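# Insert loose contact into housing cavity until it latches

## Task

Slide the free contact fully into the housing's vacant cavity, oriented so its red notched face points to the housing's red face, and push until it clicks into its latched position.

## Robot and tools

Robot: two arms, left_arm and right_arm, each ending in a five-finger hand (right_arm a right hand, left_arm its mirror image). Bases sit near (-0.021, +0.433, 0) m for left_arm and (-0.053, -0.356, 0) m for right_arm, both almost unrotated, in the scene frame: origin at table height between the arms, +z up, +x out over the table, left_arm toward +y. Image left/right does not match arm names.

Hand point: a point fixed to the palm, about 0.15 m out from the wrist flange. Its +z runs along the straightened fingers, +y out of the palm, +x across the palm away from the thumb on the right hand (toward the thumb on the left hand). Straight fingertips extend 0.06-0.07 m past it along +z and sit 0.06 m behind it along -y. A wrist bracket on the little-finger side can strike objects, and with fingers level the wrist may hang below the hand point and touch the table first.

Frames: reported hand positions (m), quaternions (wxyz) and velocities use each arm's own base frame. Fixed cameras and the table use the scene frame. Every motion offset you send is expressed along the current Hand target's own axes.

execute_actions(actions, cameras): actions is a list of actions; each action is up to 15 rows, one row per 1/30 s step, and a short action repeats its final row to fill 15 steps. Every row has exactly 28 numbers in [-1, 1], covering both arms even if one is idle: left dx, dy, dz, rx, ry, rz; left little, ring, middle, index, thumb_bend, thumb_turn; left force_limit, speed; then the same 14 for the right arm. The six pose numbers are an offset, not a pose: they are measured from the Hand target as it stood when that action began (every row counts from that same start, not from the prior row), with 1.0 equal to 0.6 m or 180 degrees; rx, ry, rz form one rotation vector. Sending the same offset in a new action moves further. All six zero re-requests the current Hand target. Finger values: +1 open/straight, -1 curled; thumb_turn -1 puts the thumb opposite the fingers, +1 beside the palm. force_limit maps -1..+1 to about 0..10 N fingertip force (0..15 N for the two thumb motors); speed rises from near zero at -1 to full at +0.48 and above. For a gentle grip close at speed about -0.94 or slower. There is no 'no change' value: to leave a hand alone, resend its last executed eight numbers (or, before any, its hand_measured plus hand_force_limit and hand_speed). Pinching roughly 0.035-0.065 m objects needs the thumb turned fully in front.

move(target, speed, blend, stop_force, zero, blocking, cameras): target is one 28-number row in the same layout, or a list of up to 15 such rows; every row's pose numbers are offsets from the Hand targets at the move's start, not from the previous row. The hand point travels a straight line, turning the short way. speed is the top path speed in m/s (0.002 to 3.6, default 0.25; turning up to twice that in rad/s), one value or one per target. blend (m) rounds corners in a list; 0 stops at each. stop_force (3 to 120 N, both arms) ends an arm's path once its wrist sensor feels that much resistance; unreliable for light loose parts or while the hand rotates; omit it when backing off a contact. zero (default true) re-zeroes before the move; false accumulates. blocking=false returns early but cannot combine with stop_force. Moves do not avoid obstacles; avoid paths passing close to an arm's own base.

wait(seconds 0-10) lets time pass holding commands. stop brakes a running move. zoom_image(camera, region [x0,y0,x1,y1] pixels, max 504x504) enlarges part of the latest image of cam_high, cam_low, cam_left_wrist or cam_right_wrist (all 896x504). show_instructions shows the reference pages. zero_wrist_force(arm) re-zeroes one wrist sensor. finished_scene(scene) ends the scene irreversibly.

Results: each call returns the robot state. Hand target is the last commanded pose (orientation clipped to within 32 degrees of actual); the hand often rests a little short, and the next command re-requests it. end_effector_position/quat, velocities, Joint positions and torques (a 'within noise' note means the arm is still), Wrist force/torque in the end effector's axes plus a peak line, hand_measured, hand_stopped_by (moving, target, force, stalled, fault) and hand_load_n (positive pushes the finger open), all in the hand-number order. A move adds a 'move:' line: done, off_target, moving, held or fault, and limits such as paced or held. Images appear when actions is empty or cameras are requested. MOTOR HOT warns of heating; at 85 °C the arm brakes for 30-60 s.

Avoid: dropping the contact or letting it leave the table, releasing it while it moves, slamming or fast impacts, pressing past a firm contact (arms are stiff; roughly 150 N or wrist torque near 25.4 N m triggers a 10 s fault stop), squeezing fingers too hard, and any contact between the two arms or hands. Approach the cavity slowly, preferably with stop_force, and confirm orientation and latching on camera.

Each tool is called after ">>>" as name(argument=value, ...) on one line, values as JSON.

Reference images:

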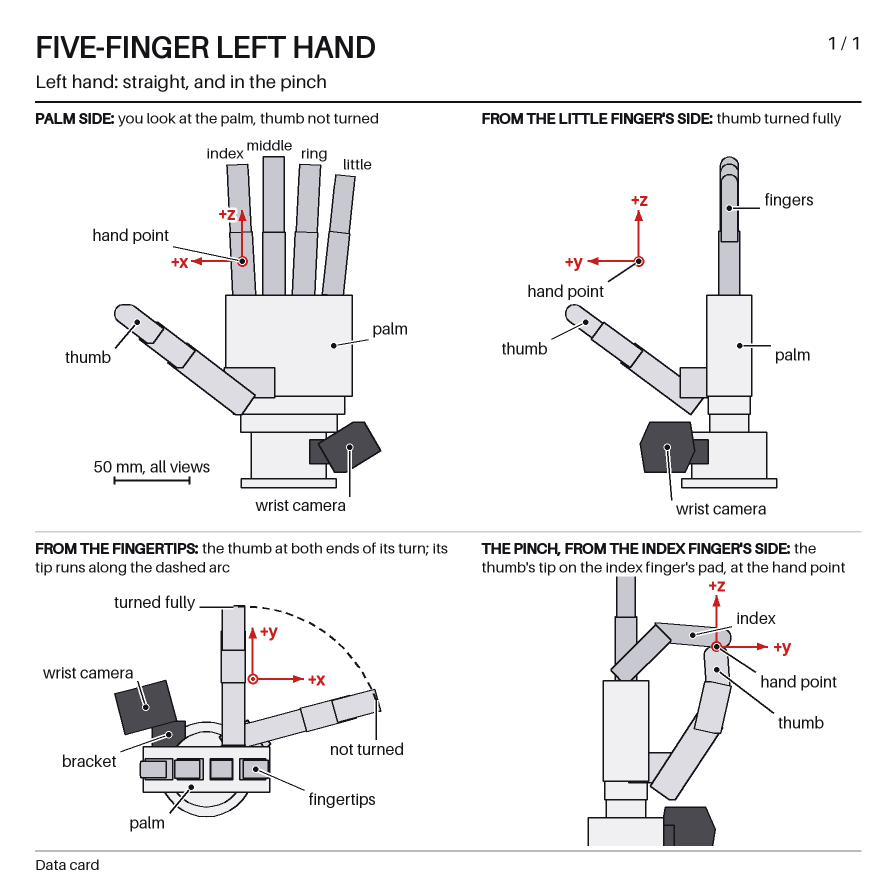

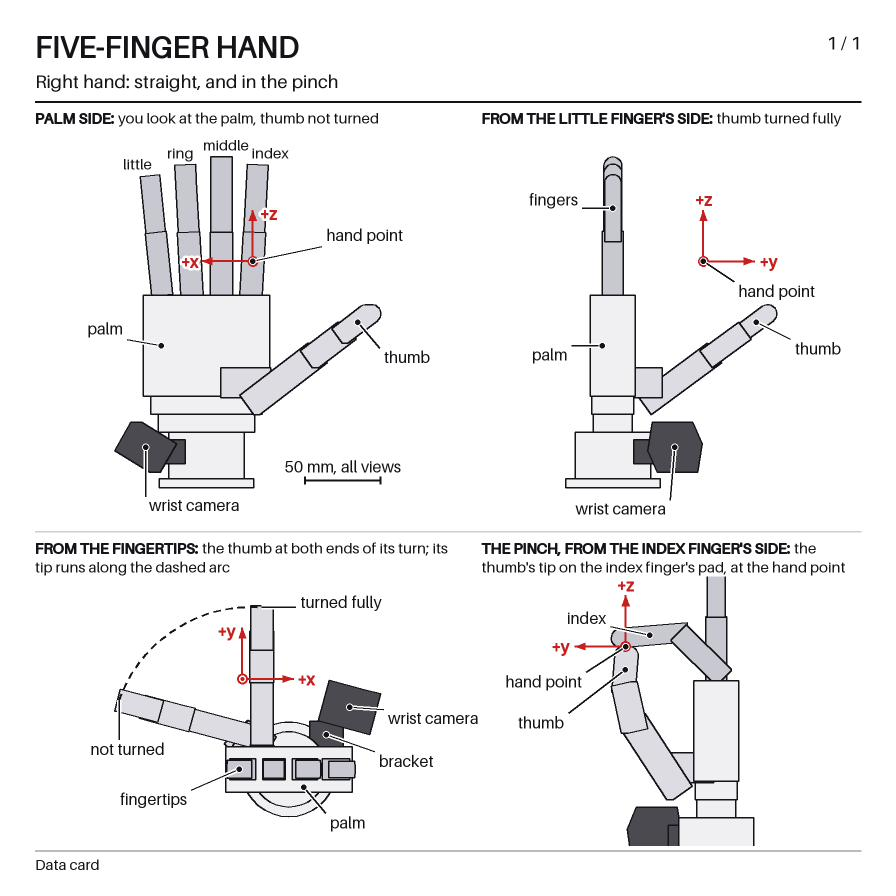

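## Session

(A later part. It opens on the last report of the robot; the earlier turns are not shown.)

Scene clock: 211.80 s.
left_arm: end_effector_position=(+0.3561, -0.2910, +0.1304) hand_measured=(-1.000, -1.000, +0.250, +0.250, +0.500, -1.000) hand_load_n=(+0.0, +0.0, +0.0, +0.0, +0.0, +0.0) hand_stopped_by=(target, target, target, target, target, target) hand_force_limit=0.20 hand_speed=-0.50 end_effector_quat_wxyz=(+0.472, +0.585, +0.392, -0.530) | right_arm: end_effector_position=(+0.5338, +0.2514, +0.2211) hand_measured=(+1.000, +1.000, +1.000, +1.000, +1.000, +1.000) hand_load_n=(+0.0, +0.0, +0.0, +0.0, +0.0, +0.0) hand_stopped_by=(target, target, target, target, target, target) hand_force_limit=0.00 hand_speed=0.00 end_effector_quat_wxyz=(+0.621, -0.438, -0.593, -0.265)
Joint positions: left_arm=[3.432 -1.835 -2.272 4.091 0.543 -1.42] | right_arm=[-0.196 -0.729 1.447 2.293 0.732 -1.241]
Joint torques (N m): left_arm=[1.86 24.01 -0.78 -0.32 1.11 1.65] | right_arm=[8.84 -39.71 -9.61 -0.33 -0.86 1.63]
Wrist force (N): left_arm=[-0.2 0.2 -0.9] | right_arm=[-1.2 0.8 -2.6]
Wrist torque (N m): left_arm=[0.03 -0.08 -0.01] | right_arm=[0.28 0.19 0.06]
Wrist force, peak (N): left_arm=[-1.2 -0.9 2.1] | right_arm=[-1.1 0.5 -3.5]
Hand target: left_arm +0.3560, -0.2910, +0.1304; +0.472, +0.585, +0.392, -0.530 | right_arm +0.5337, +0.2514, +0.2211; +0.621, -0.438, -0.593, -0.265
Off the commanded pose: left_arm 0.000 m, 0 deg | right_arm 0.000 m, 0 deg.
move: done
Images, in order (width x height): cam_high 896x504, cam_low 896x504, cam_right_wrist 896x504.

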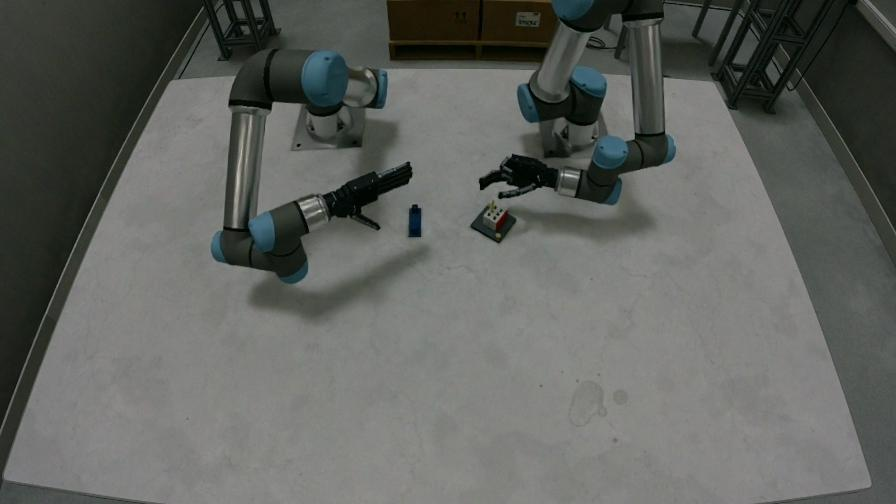

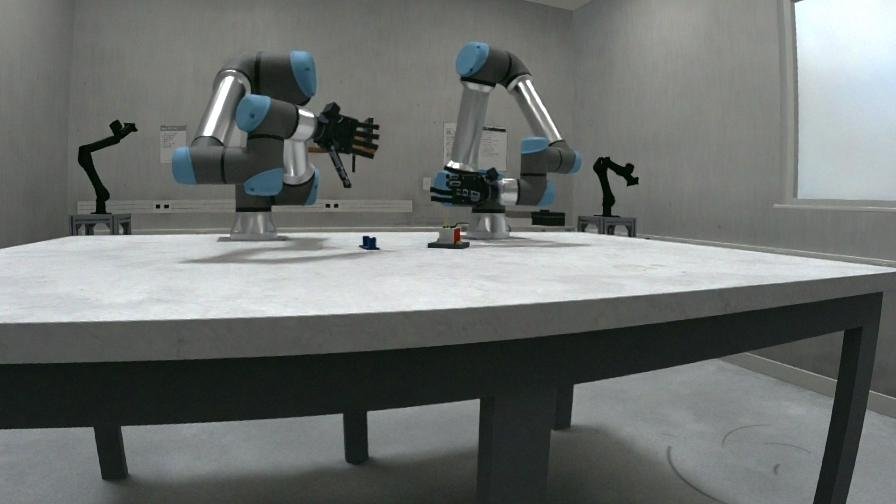

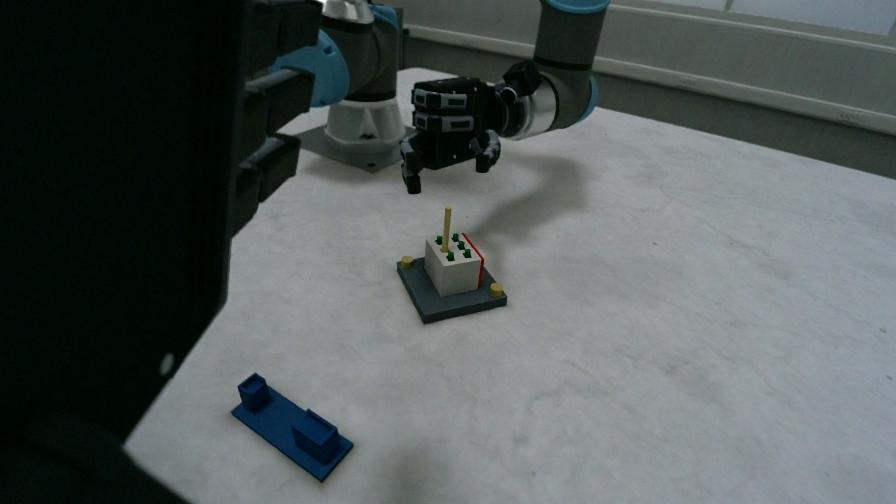

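>>> move(target=[0.0153,0.1073,0.0692,-0.0012,0.0029,-0.0436,-1,-1,-1,-1,0.5,-1,0.2,0,0,0,0,0,0,0,1,1,1,1,1,1,0,0], speed=0.12, cameras=["cam_right_wrist", "cam_high", "cam_low", "cam_left_wrist"])

>>> zoom_image(camera="cam_right_wrist", region=[370, 100, 550, 320])

>>> zoom_image(camera="cam_high", region=[460, 140, 560, 250])

>>> zoom_image(camera="cam_low", region=[420, 180, 490, 255])

Scene clock: 215.37 s.
left_arm: end_effector_position=(+0.4085, -0.3474, +0.1305) hand_measured=(-1.000, -1.000, -0.746, -1.000, +0.502, -1.000) hand_load_n=(+0.0, +0.0, +7.0, +0.0, +9.5, +2.0) hand_stopped_by=(target, target, force, target, target, target) hand_force_limit=0.20 hand_speed=0.00 end_effector_quat_wxyz=(+0.434, +0.558, +0.434, -0.558) | right_arm: end_effector_position=(+0.5337, +0.2514, +0.2211) hand_measured=(+1.000, +1.000, +1.000, +1.000, +1.000, +1.000) hand_load_n=(+0.0, +0.0, +0.0, +0.0, +0.0, +0.0) hand_stopped_by=(target, target, target, target, target, target) hand_force_limit=0.00 hand_speed=0.00 end_effector_quat_wxyz=(+0.621, -0.438, -0.593, -0.265)
Joint positions: left_arm=[3.248 -1.925 -2.088 4.014 0.355 -1.571] | right_arm=[-0.196 -0.729 1.447 2.293 0.732 -1.241]
Joint torques (N m): left_arm=[0.43 32.27 14.47 1.61 0.04 0.2] | right_arm=[11.59 -41.82 -8.21 2.86 0.94 1.62]
Wrist force (N): left_arm=[-0.3 0.1 -0.7] | right_arm=[-1.1 0.5 -2.7]
Wrist torque (N m): left_arm=[0.01 -0.05 -0.16] | right_arm=[0.23 0.18 0.04]
Wrist force, peak (N): left_arm=[-0.2 -1.0 -1.2] | right_arm=[-1.3 0.8 -2.9]
Hand target: left_arm +0.4086, -0.3474, +0.1305; +0.434, +0.558, +0.434, -0.558 | right_arm +0.5337, +0.2514, +0.2211; +0.621, -0.438, -0.593, -0.265
Off the commanded pose: left_arm 0.000 m, 0 deg | right_arm 0.000 m, 0 deg.
move: done

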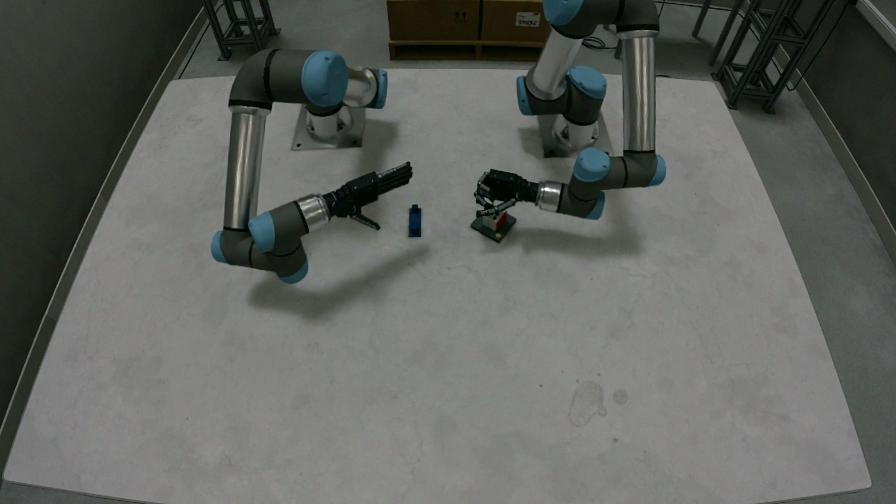

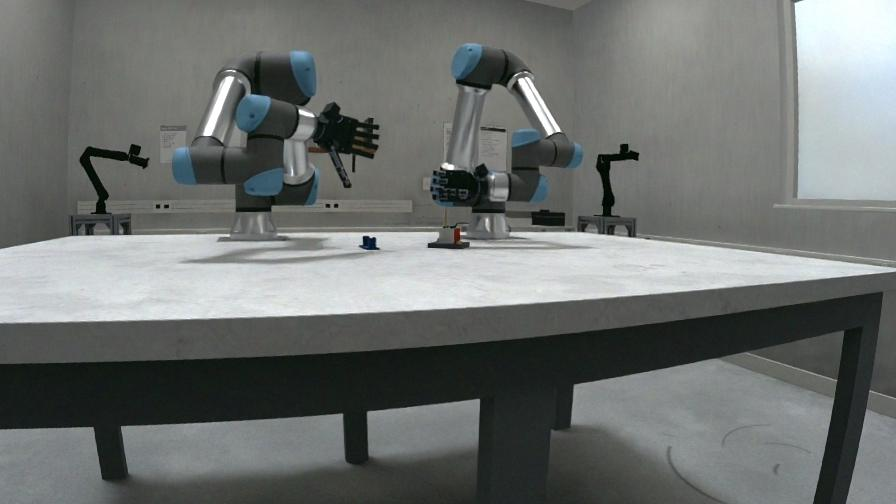

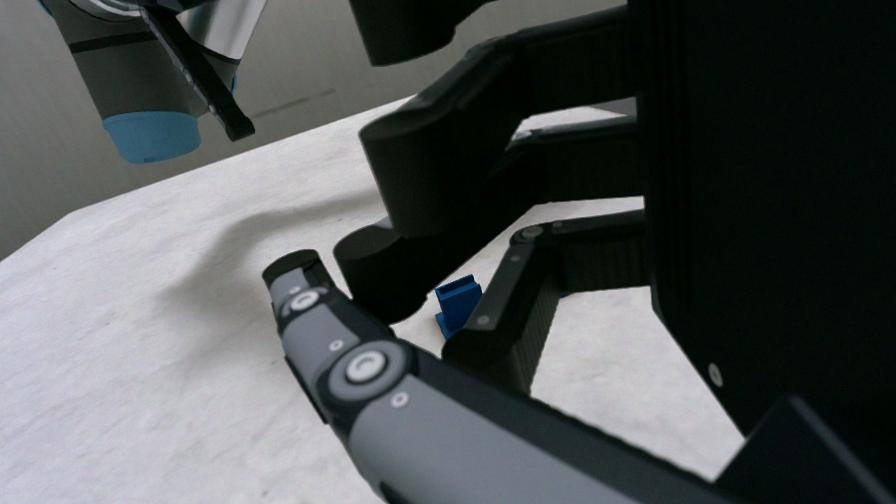

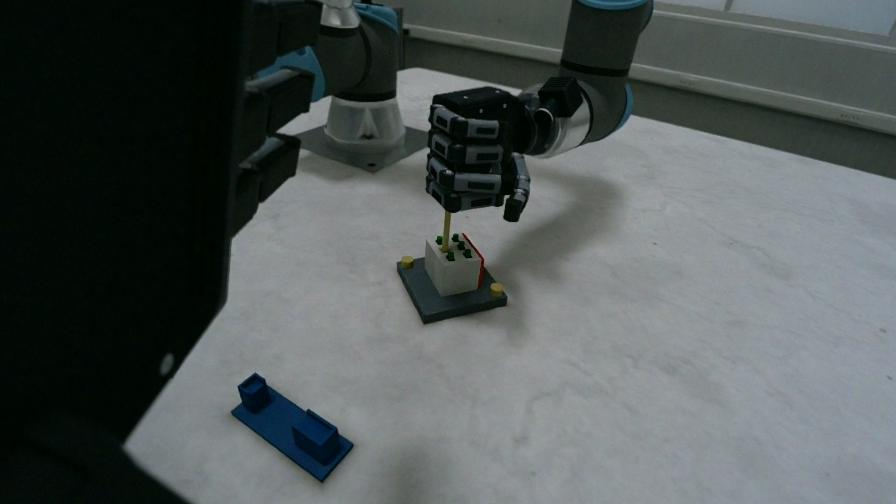

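Scaled by 2.291.

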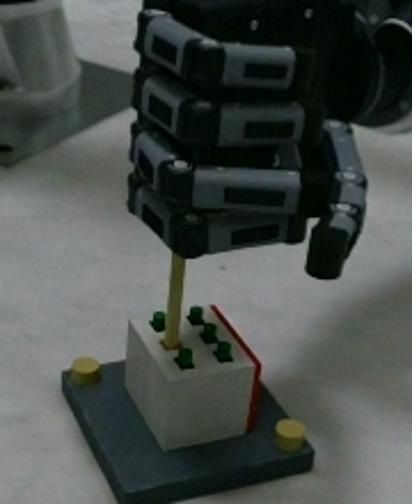

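Scaled by 4.582.

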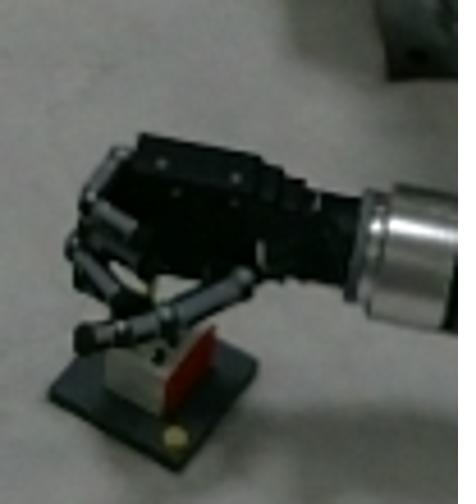

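Scaled by 6.720.

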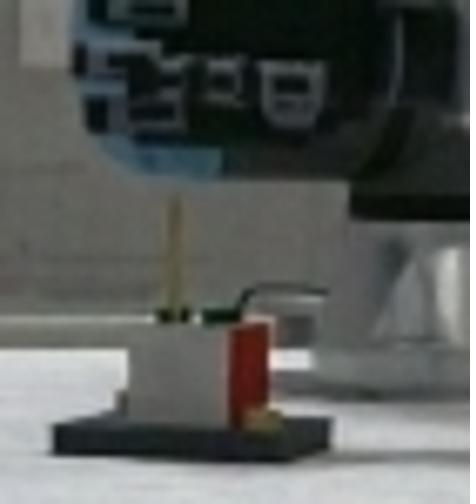

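>>> move(target=[0,0,0,0,0,0,-1,-1,-0.7,-1,0.9,-1,0.2,0,0,0,0,0,0,0,1,1,1,1,1,1,0,0], speed=0.05)

>>> move(target=[0.05,0,0,0,0,0,-1,-1,-0.7,-1,0.9,-1,0.2,0,0,0,0,0,0,0,1,1,1,1,1,1,0,0], speed=0.03, stop_force=6, cameras=["cam_right_wrist", "cam_high", "cam_low"])

>>> zoom_image(camera="cam_low", region=[420, 180, 490, 255])

>>> zoom_image(camera="cam_high", region=[460, 140, 560, 250])

Scene clock: 217.30 s.
left_arm: end_effector_position=(+0.4086, -0.3474, +0.1305) hand_measured=(-1.000, -1.000, -0.700, -1.000, +0.900, -1.000) hand_load_n=(+0.0, +0.0, +0.0, +0.0, +0.0, +0.0) hand_stopped_by=(target, target, target, target, target, target) hand_force_limit=0.20 hand_speed=0.00 end_effector_quat_wxyz=(+0.434, +0.558, +0.434, -0.558) | right_arm: end_effector_position=(+0.5337, +0.2514, +0.2211) hand_measured=(+1.000, +1.000, +1.000, +1.000, +1.000, +1.000) hand_load_n=(+0.0, +0.0, +0.0, +0.0, +0.0, +0.0) hand_stopped_by=(target, target, target, target, target, target) hand_force_limit=0.00 hand_speed=0.00 end_effector_quat_wxyz=(+0.621, -0.438, -0.593, -0.265)
Joint positions: left_arm=[3.248 -1.925 -2.088 4.014 0.355 -1.571] | right_arm=[-0.196 -0.729 1.447 2.293 0.732 -1.241]
Joint torques (N m): left_arm=[-8.51 36.65 21.54 1.56 -2.11 -1.82] | right_arm=[12.39 -41.49 -7.16 2.68 0.97 1.55]
Wrist force (N): left_arm=[-0.4 -0.1 -0.7] | right_arm=[-1.3 0.8 -2.7]
Wrist torque (N m): left_arm=[-0.02 -0.04 -0.16] | right_arm=[0.28 0.22 0.05]
Wrist force, peak (N): left_arm=[-0.6 0.3 -0.9] | right_arm=[-1.1 0.8 -2.9]
Hand target: left_arm +0.4086, -0.3474, +0.1305; +0.434, +0.558, +0.434, -0.558 | right_arm +0.5337, +0.2514, +0.2211; +0.621, -0.438, -0.593, -0.265
Off the commanded pose: left_arm 0.000 m, 0 deg | right_arm 0.000 m, 0 deg.
move: done

Scene clock: 218.97 s.
left_arm: end_effector_position=(+0.4086, -0.3474, +0.1105) hand_measured=(-1.000, -1.000, -0.700, -1.000, +0.900, -1.000) hand_load_n=(+0.0, +0.0, +0.0, +0.0, +0.0, +0.5) hand_stopped_by=(target, target, target, target, target, target) hand_force_limit=0.20 hand_speed=0.00 end_effector_quat_wxyz=(+0.434, +0.558, +0.434, -0.558) | right_arm: end_effector_position=(+0.5337, +0.2514, +0.2211) hand_measured=(+1.000, +1.000, +1.000, +1.000, +1.000, +1.000) hand_load_n=(+0.0, +0.0, +0.0, +0.0, +0.0, +0.0) hand_stopped_by=(target, target, target, target, target, target) hand_force_limit=0.00 hand_speed=0.00 end_effector_quat_wxyz=(+0.621, -0.438, -0.593, -0.265)
Joint positions: left_arm=[3.248 -1.967 -2.101 4.068 0.355 -1.571] | right_arm=[-0.196 -0.729 1.447 2.293 0.732 -1.241]
Joint torques (N m): left_arm=[-4.61 22.12 21.57 1.56 0.25 1.64] | right_arm=[12.61 -41.01 -7.68 2.37 0.83 1.5]
Wrist force (N): left_arm=[-0.3 0.2 -1.0] | right_arm=[-1.0 0.9 -2.6]
Wrist torque (N m): left_arm=[0.04 -0.06 -0.16] | right_arm=[0.29 0.17 0.07]
Wrist force, peak (N): left_arm=[-6.6 0.2 -0.9] | right_arm=[-1.3 0.8 -2.8]
Hand target: left_arm +0.4086, -0.3474, +0.1105; +0.434, +0.558, +0.434, -0.558 (not the last commanded pose) | right_arm +0.5337, +0.2514, +0.2211; +0.621, -0.438, -0.593, -0.265
Off the commanded pose: left_arm 0.010 m, 0 deg | right_arm 0.000 m, 0 deg.
move: contact (left_arm)
Images, in order (width x height): cam_high 896x504, cam_low 896x504, cam_right_wrist 896x504.

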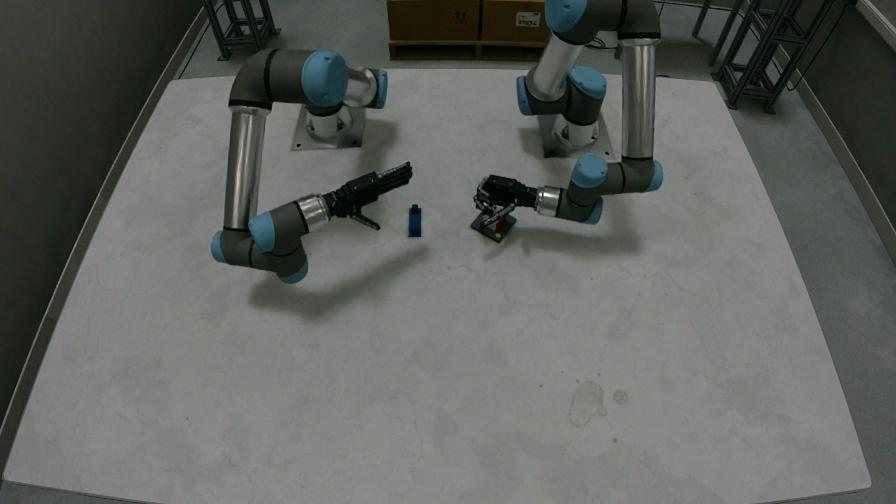

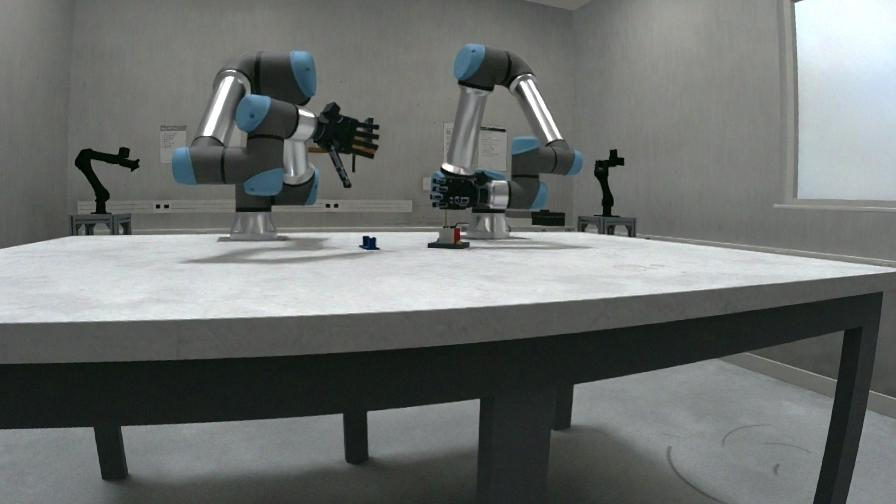

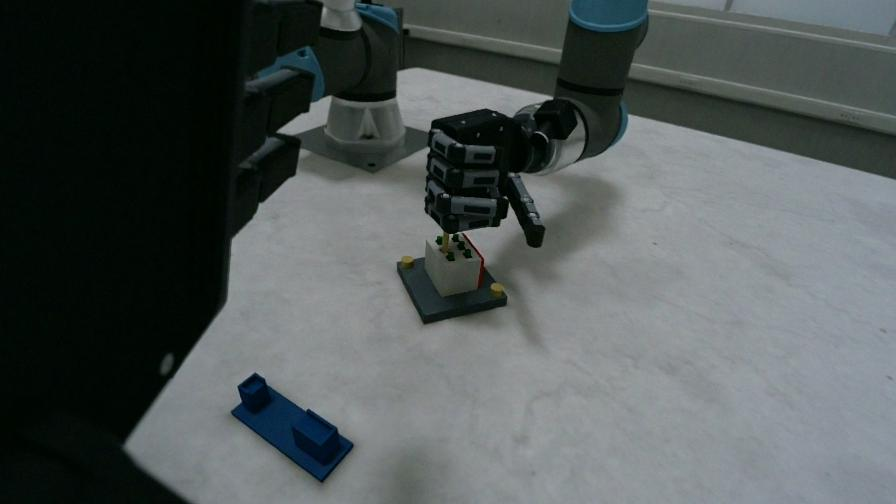

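Scaled by 6.720.

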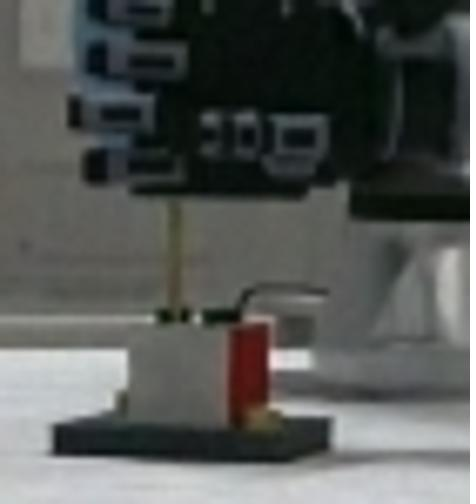

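Scaled by 4.582.

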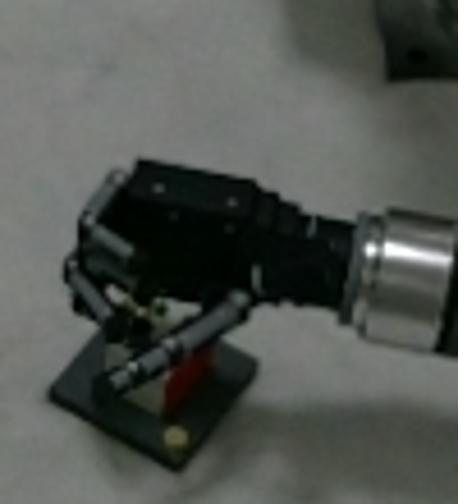

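>>> move(target=[0.0333,0,0,0,0,0,-1,-1,-0.7,-1,0.9,-1,0.2,0,0,0,0,0,0,0,1,1,1,1,1,1,0,0], speed=0.02, stop_force=15, cameras=["cam_right_wrist", "cam_low"])

>>> zoom_image(camera="cam_low", region=[420, 180, 490, 255])

>>> zoom_image(camera="cam_right_wrist", region=[390, 150, 550, 330])

Scene clock: 221.53 s.
left_arm: end_effector_position=(+0.4086, -0.3474, +0.0976) hand_measured=(-1.000, -1.000, -0.700, -1.000, +0.900, -1.000) hand_load_n=(+0.0, +0.0, +0.0, +0.0, +0.0, +0.0) hand_stopped_by=(target, target, target, target, target, target) hand_force_limit=0.20 hand_speed=0.00 end_effector_quat_wxyz=(+0.434, +0.558, +0.434, -0.558) | right_arm: end_effector_position=(+0.5337, +0.2514, +0.2211) hand_measured=(+1.000, +1.000, +1.000, +1.000, +1.000, +1.000) hand_load_n=(+0.0, +0.0, +0.0, +0.0, +0.0, +0.0) hand_stopped_by=(target, target, target, target, target, target) hand_force_limit=0.00 hand_speed=0.00 end_effector_quat_wxyz=(+0.621, -0.438, -0.593, -0.265)
Joint positions: left_arm=[3.248 -1.996 -2.107 4.103 0.355 -1.571] | right_arm=[-0.196 -0.729 1.447 2.293 0.732 -1.241]
Joint torques (N m): left_arm=[-2.46 20.98 17.84 -1.37 0.84 2.05] | right_arm=[12.49 -41.26 -7.52 2.17 0.72 1.59]
Wrist force (N): left_arm=[-21.3 0.1 -0.6] | right_arm=[-1.1 0.8 -2.6]
Wrist torque (N m): left_arm=[0.02 0.83 -1.47] | right_arm=[0.28 0.19 0.05]
Wrist force, peak (N): left_arm=[-61.2 0.1 -0.6] | right_arm=[-1.2 0.7 -2.9]
Hand target: left_arm +0.4086, -0.3474, +0.0976; +0.434, +0.558, +0.434, -0.558 (not the last commanded pose) | right_arm +0.5337, +0.2514, +0.2211; +0.621, -0.438, -0.593, -0.265
Off the commanded pose: left_arm 0.007 m, 0 deg | right_arm 0.000 m, 0 deg.
move: contact (left_arm)
Images, in order (width x height): cam_low 896x504, cam_right_wrist 896x504.

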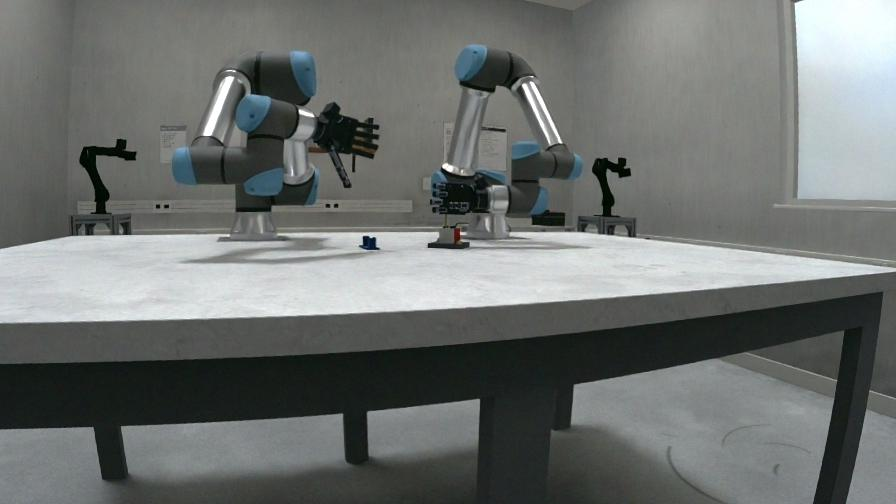

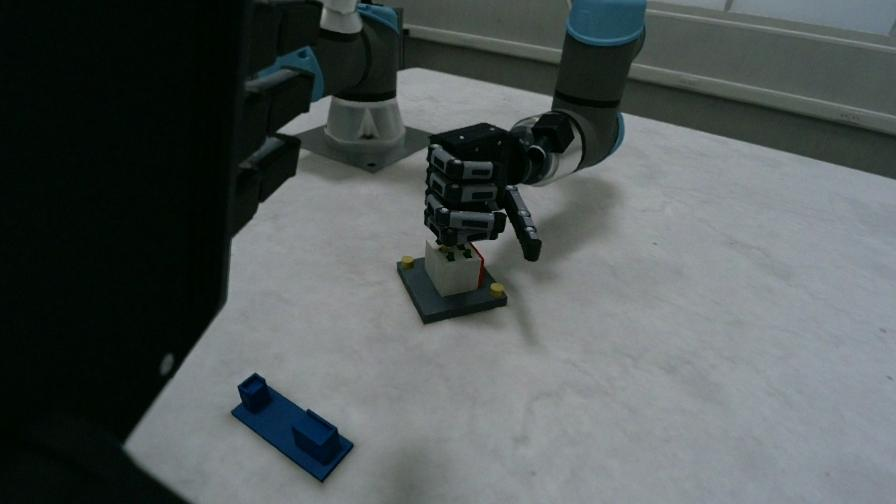

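Scaled by 6.720.

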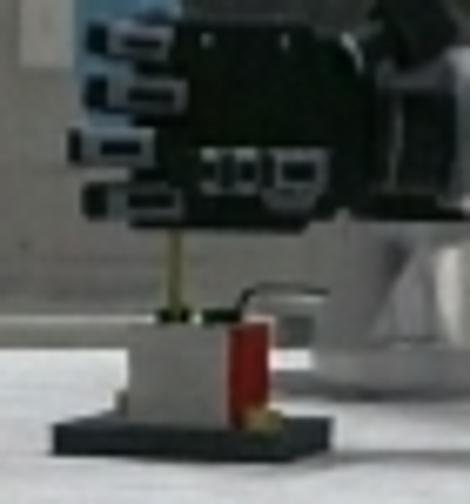

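Scaled by 2.800.

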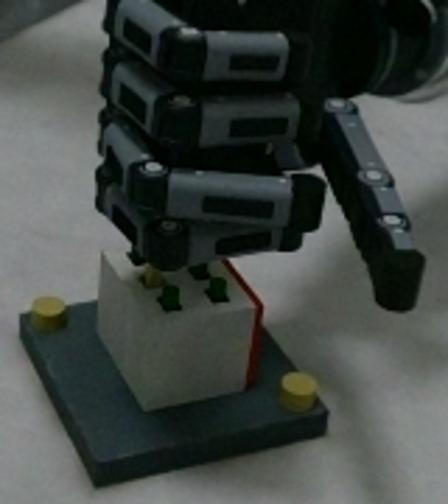

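>>> move(target=[0.01,0,0,0,0,0,-1,-1,-0.7,-1,0.9,-1,0.2,0,0,0,0,0,0,0,1,1,1,1,1,1,0,0], speed=0.006, stop_force=40, zero=false, cameras=["cam_right_wrist", "cam_low"])

>>> zoom_image(camera="cam_low", region=[420, 180, 490, 255])

Scene clock: 224.10 s.
left_arm: end_effector_position=(+0.4086, -0.3474, +0.0972) hand_measured=(-1.000, -1.000, -0.700, -1.000, +0.900, -1.000) hand_load_n=(+0.0, +0.0, +0.0, +0.0, +0.0, +0.0) hand_stopped_by=(target, target, target, target, target, target) hand_force_limit=0.20 hand_speed=0.00 end_effector_quat_wxyz=(+0.434, +0.558, +0.434, -0.558) | right_arm: end_effector_position=(+0.5337, +0.2514, +0.2211) hand_measured=(+1.000, +1.000, +1.000, +1.000, +1.000, +1.000) hand_load_n=(+0.0, +0.0, +0.0, +0.0, +0.0, +0.0) hand_stopped_by=(target, target, target, target, target, target) hand_force_limit=0.00 hand_speed=0.00 end_effector_quat_wxyz=(+0.621, -0.438, -0.593, -0.265)
Joint positions: left_arm=[3.248 -1.997 -2.107 4.104 0.355 -1.571] | right_arm=[-0.196 -0.729 1.447 2.293 0.732 -1.241]
Joint torques (N m): left_arm=[-2.33 23.82 7.7 0.26 0.84 1.87] | right_arm=[12.4 -41.96 -8.11 1.9 0.48 1.53]
Wrist force (N): left_arm=[-43.3 -0.1 -0.8] | right_arm=[-1.3 0.5 -2.5]
Wrist torque (N m): left_arm=[0.00 1.75 -2.86] | right_arm=[0.23 0.22 0.03]
Wrist force, peak (N): left_arm=[-53.9 0.0 -1.0] | right_arm=[-1.2 0.6 -2.9]
Hand target: left_arm +0.4086, -0.3474, +0.0972; +0.434, +0.558, +0.434, -0.558 (not the last commanded pose) | right_arm +0.5337, +0.2514, +0.2211; +0.621, -0.438, -0.593, -0.265
Off the commanded pose: left_arm 0.006 m, 0 deg | right_arm 0.000 m, 0 deg.
move: contact (left_arm)
Images, in order (width x height): cam_low 896x504, cam_right_wrist 896x504.

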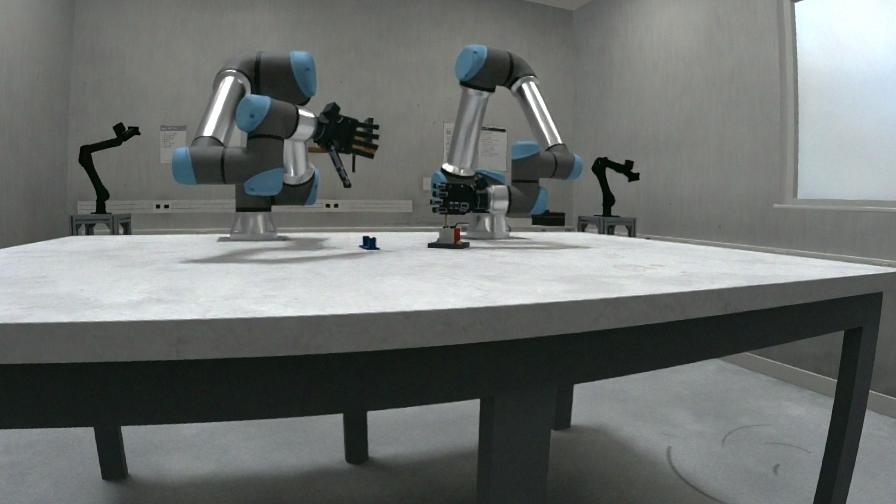

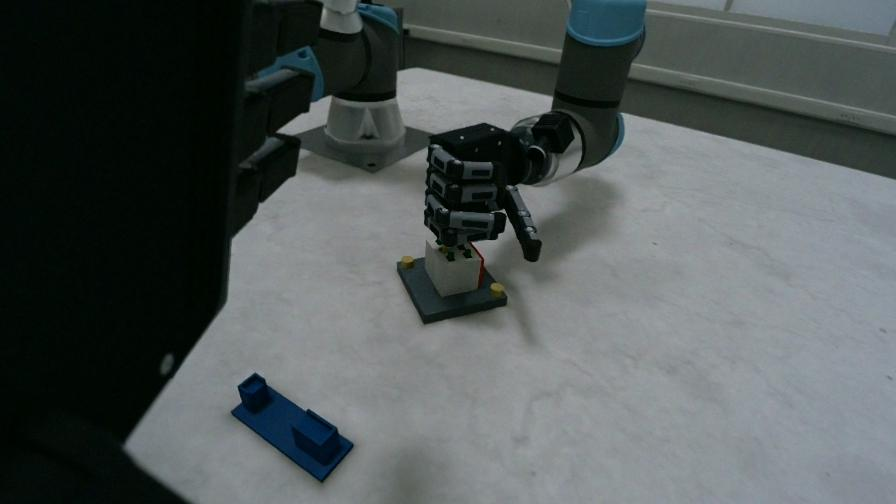

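Scaled by 6.720.

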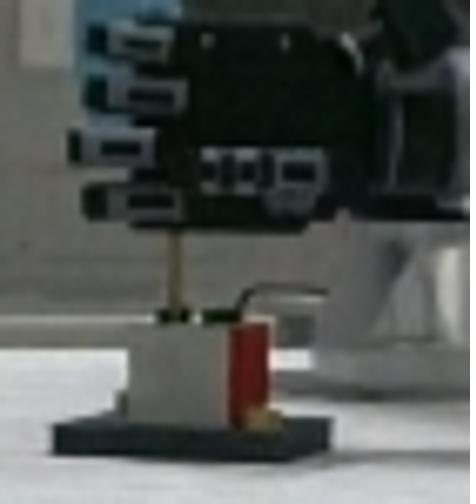

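>>> move(target=[-0.0667,0,0,0,0,0,-1,-1,-0.7,-1,0.9,-1,0.2,0,0,0,0,0,0,0,1,1,1,1,1,1,0,0], speed=0.08, cameras=["cam_right_wrist", "cam_low", "cam_high"])

>>> zoom_image(camera="cam_right_wrist", region=[400, 190, 500, 310])

>>> zoom_image(camera="cam_low", region=[420, 180, 490, 255])

Scene clock: 226.53 s.
left_arm: end_effector_position=(+0.4087, -0.3475, +0.1373) hand_measured=(-1.000, -1.000, -0.700, -1.000, +0.900, -1.000) hand_load_n=(+0.0, +0.0, +0.0, +0.0, +0.0, +0.5) hand_stopped_by=(target, target, target, target, target, target) hand_force_limit=0.20 hand_speed=0.00 end_effector_quat_wxyz=(+0.434, +0.558, +0.434, -0.558) | right_arm: end_effector_position=(+0.5337, +0.2514, +0.2211) hand_measured=(+1.000, +1.000, +1.000, +1.000, +1.000, +1.000) hand_load_n=(+0.0, +0.0, +0.0, +0.0, +0.0, +0.0) hand_stopped_by=(target, target, target, target, target, target) hand_force_limit=0.00 hand_speed=0.00 end_effector_quat_wxyz=(+0.621, -0.438, -0.593, -0.265)
Joint positions: left_arm=[3.248 -1.911 -2.083 3.995 0.354 -1.571] | right_arm=[-0.196 -0.729 1.447 2.293 0.732 -1.241]
Joint torques (N m): left_arm=[-0.02 28.32 0.53 1.23 1.09 1.89] | right_arm=[11.86 -42 -8.22 1.67 0.19 1.39]
Wrist force (N): left_arm=[-0.5 0.6 -0.8] | right_arm=[-1.1 0.8 -2.6]
Wrist torque (N m): left_arm=[0.08 -0.02 -0.19] | right_arm=[0.28 0.17 0.06]
Wrist force, peak (N): left_arm=[-43.3 0.0 -0.9] | right_arm=[-1.1 0.9 -2.9]
Hand target: left_arm +0.4086, -0.3474, +0.1372; +0.434, +0.558, +0.434, -0.558 | right_arm +0.5337, +0.2514, +0.2211; +0.621, -0.438, -0.593, -0.265
Off the commanded pose: left_arm 0.000 m, 0 deg | right_arm 0.000 m, 0 deg.
move: done
Images, in order (width x height): cam_high 896x504, cam_low 896x504, cam_right_wrist 896x504.

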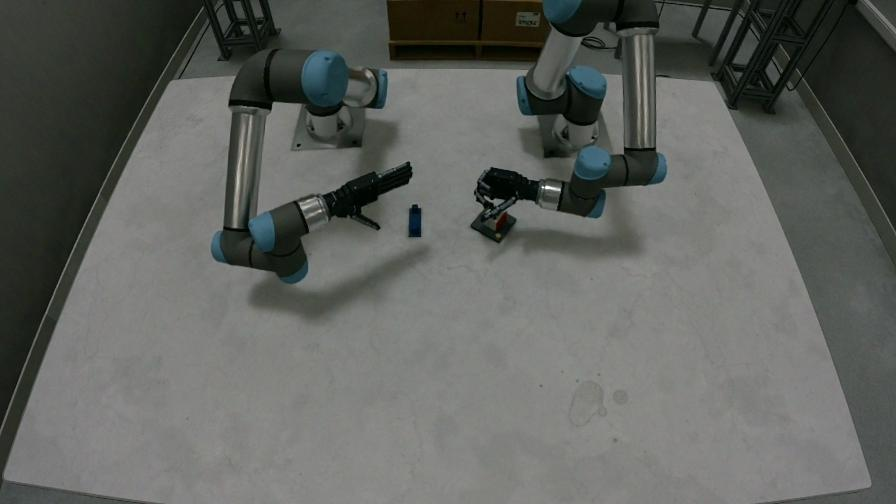

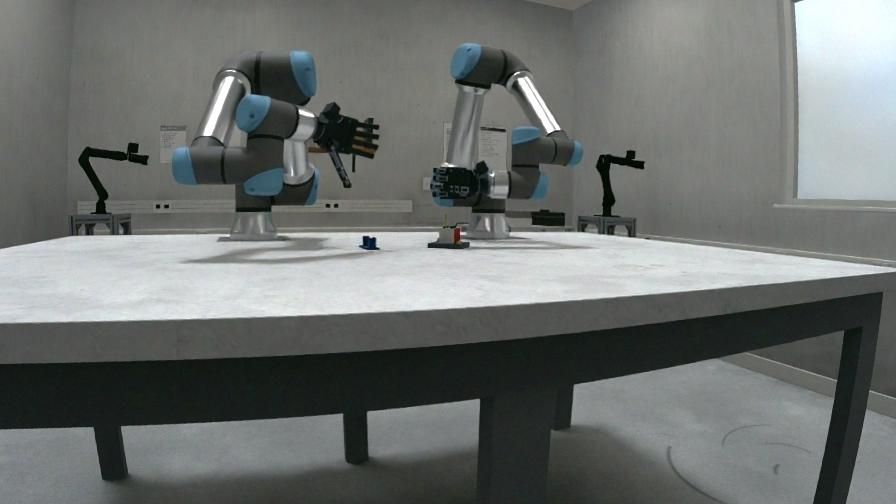

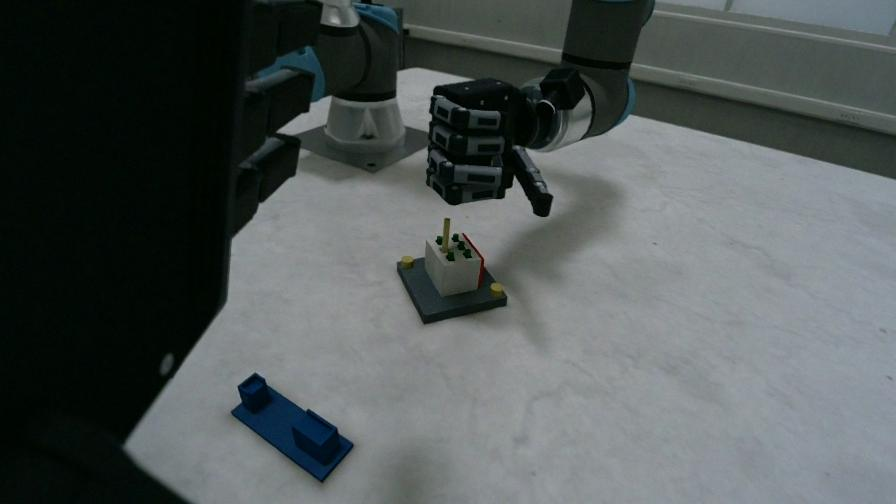

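Scaled by 4.200.

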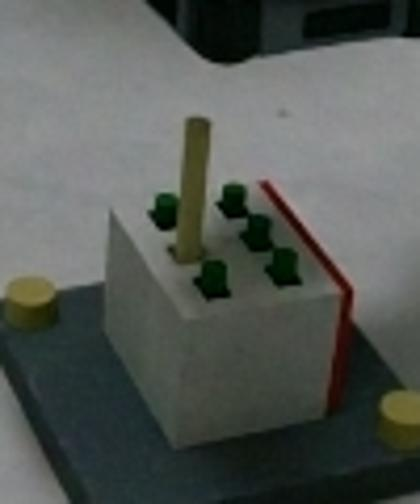

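Scaled by 6.720.

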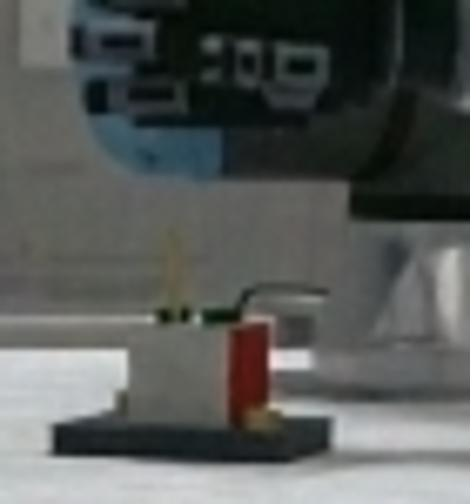

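>>> move(target=[[0,-0.1192,-0.0683,0,0,0,-1,-1,0.25,0.25,0.5,-1,0.2,0,0,0,0,0,0,0,1,1,1,1,1,1,0,0],[0.1167,-0.1192,-0.0683,0,0,0,-1,-1,0.25,0.25,0.5,-1,0.2,0,0,0,0,0,0,0,1,1,1,1,1,1,0,0]], speed=0.12, cameras=["cam_right_wrist", "cam_left_wrist"])

>>> zoom_image(camera="cam_right_wrist", region=[390, 150, 510, 300])

Scene clock: 233.73 s.
left_arm: end_effector_position=(+0.3493, -0.2901, +0.0673) hand_measured=(-1.000, -1.000, +0.250, +0.250, +0.500, -1.000) hand_load_n=(+0.0, +0.0, +0.0, +0.0, +0.0, +0.5) hand_stopped_by=(target, target, target, target, target, target) hand_force_limit=0.20 hand_speed=0.00 end_effector_quat_wxyz=(+0.434, +0.558, +0.434, -0.558) | right_arm: end_effector_position=(+0.5337, +0.2514, +0.2211) hand_measured=(+1.000, +1.000, +1.000, +1.000, +1.000, +1.000) hand_load_n=(+0.0, +0.0, +0.0, +0.0, +0.5, +0.0) hand_stopped_by=(target, target, target, target, target, target) hand_force_limit=0.00 hand_speed=0.00 end_effector_quat_wxyz=(+0.621, -0.438, -0.593, -0.265)
Joint positions: left_arm=[3.435 -1.968 -2.314 4.283 0.542 -1.571] | right_arm=[-0.196 -0.729 1.447 2.293 0.732 -1.241]
Joint torques (N m): left_arm=[-12.58 18.68 17.43 0.14 -2.57 -2.17] | right_arm=[11.63 -42.72 -7.89 1 -0.13 1.49]
Wrist force (N): left_arm=[-0.2 0.2 -0.7] | right_arm=[-1.1 0.5 -2.7]
Wrist torque (N m): left_arm=[0.05 -0.08 0.01] | right_arm=[0.24 0.20 0.04]
Wrist force, peak (N): left_arm=[-1.6 0.5 -0.9] | right_arm=[-1.4 0.7 -2.9]
Hand target: left_arm +0.3493, -0.2901, +0.0672; +0.434, +0.558, +0.434, -0.558 | right_arm +0.5337, +0.2514, +0.2211; +0.621, -0.438, -0.593, -0.265
Off the commanded pose: left_arm 0.000 m, 0 deg | right_arm 0.000 m, 0 deg.
move: done
Images, in order (width x height): cam_left_wrist 896x504, cam_right_wrist 896x504.

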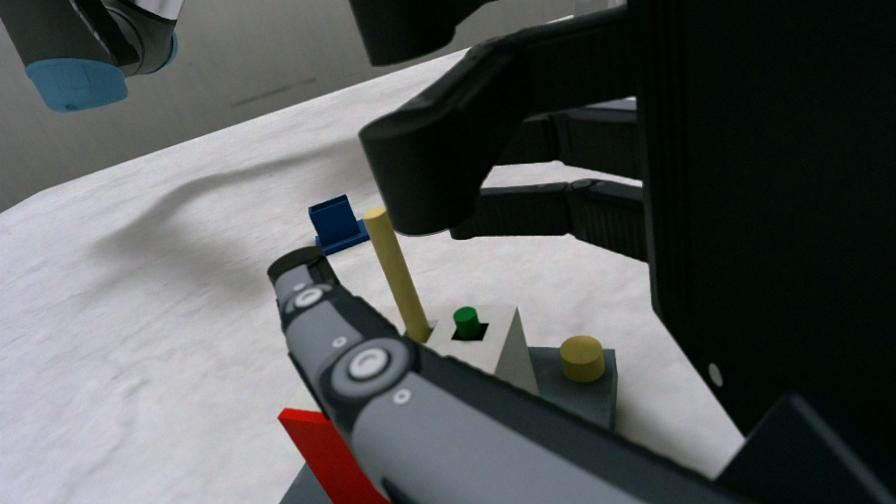

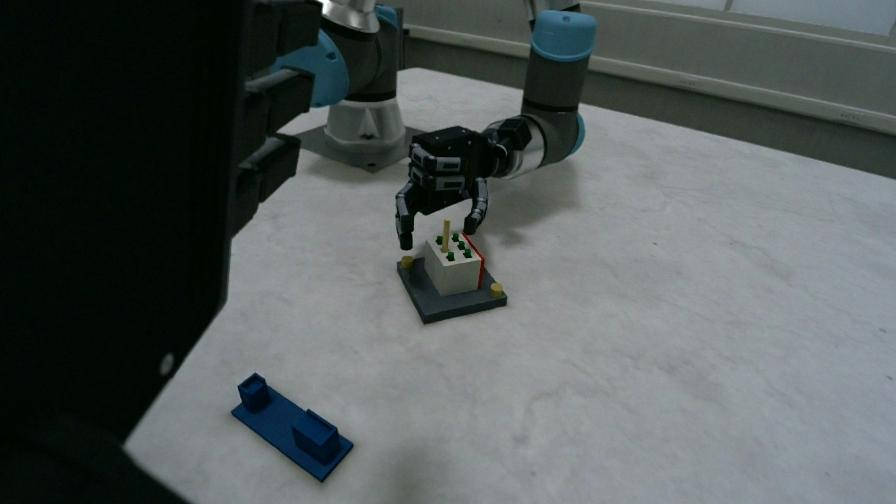

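Scaled by 3.360.

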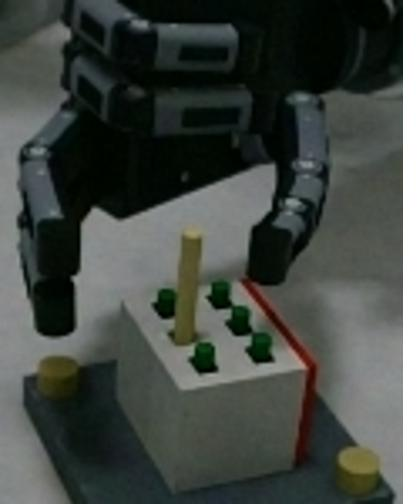

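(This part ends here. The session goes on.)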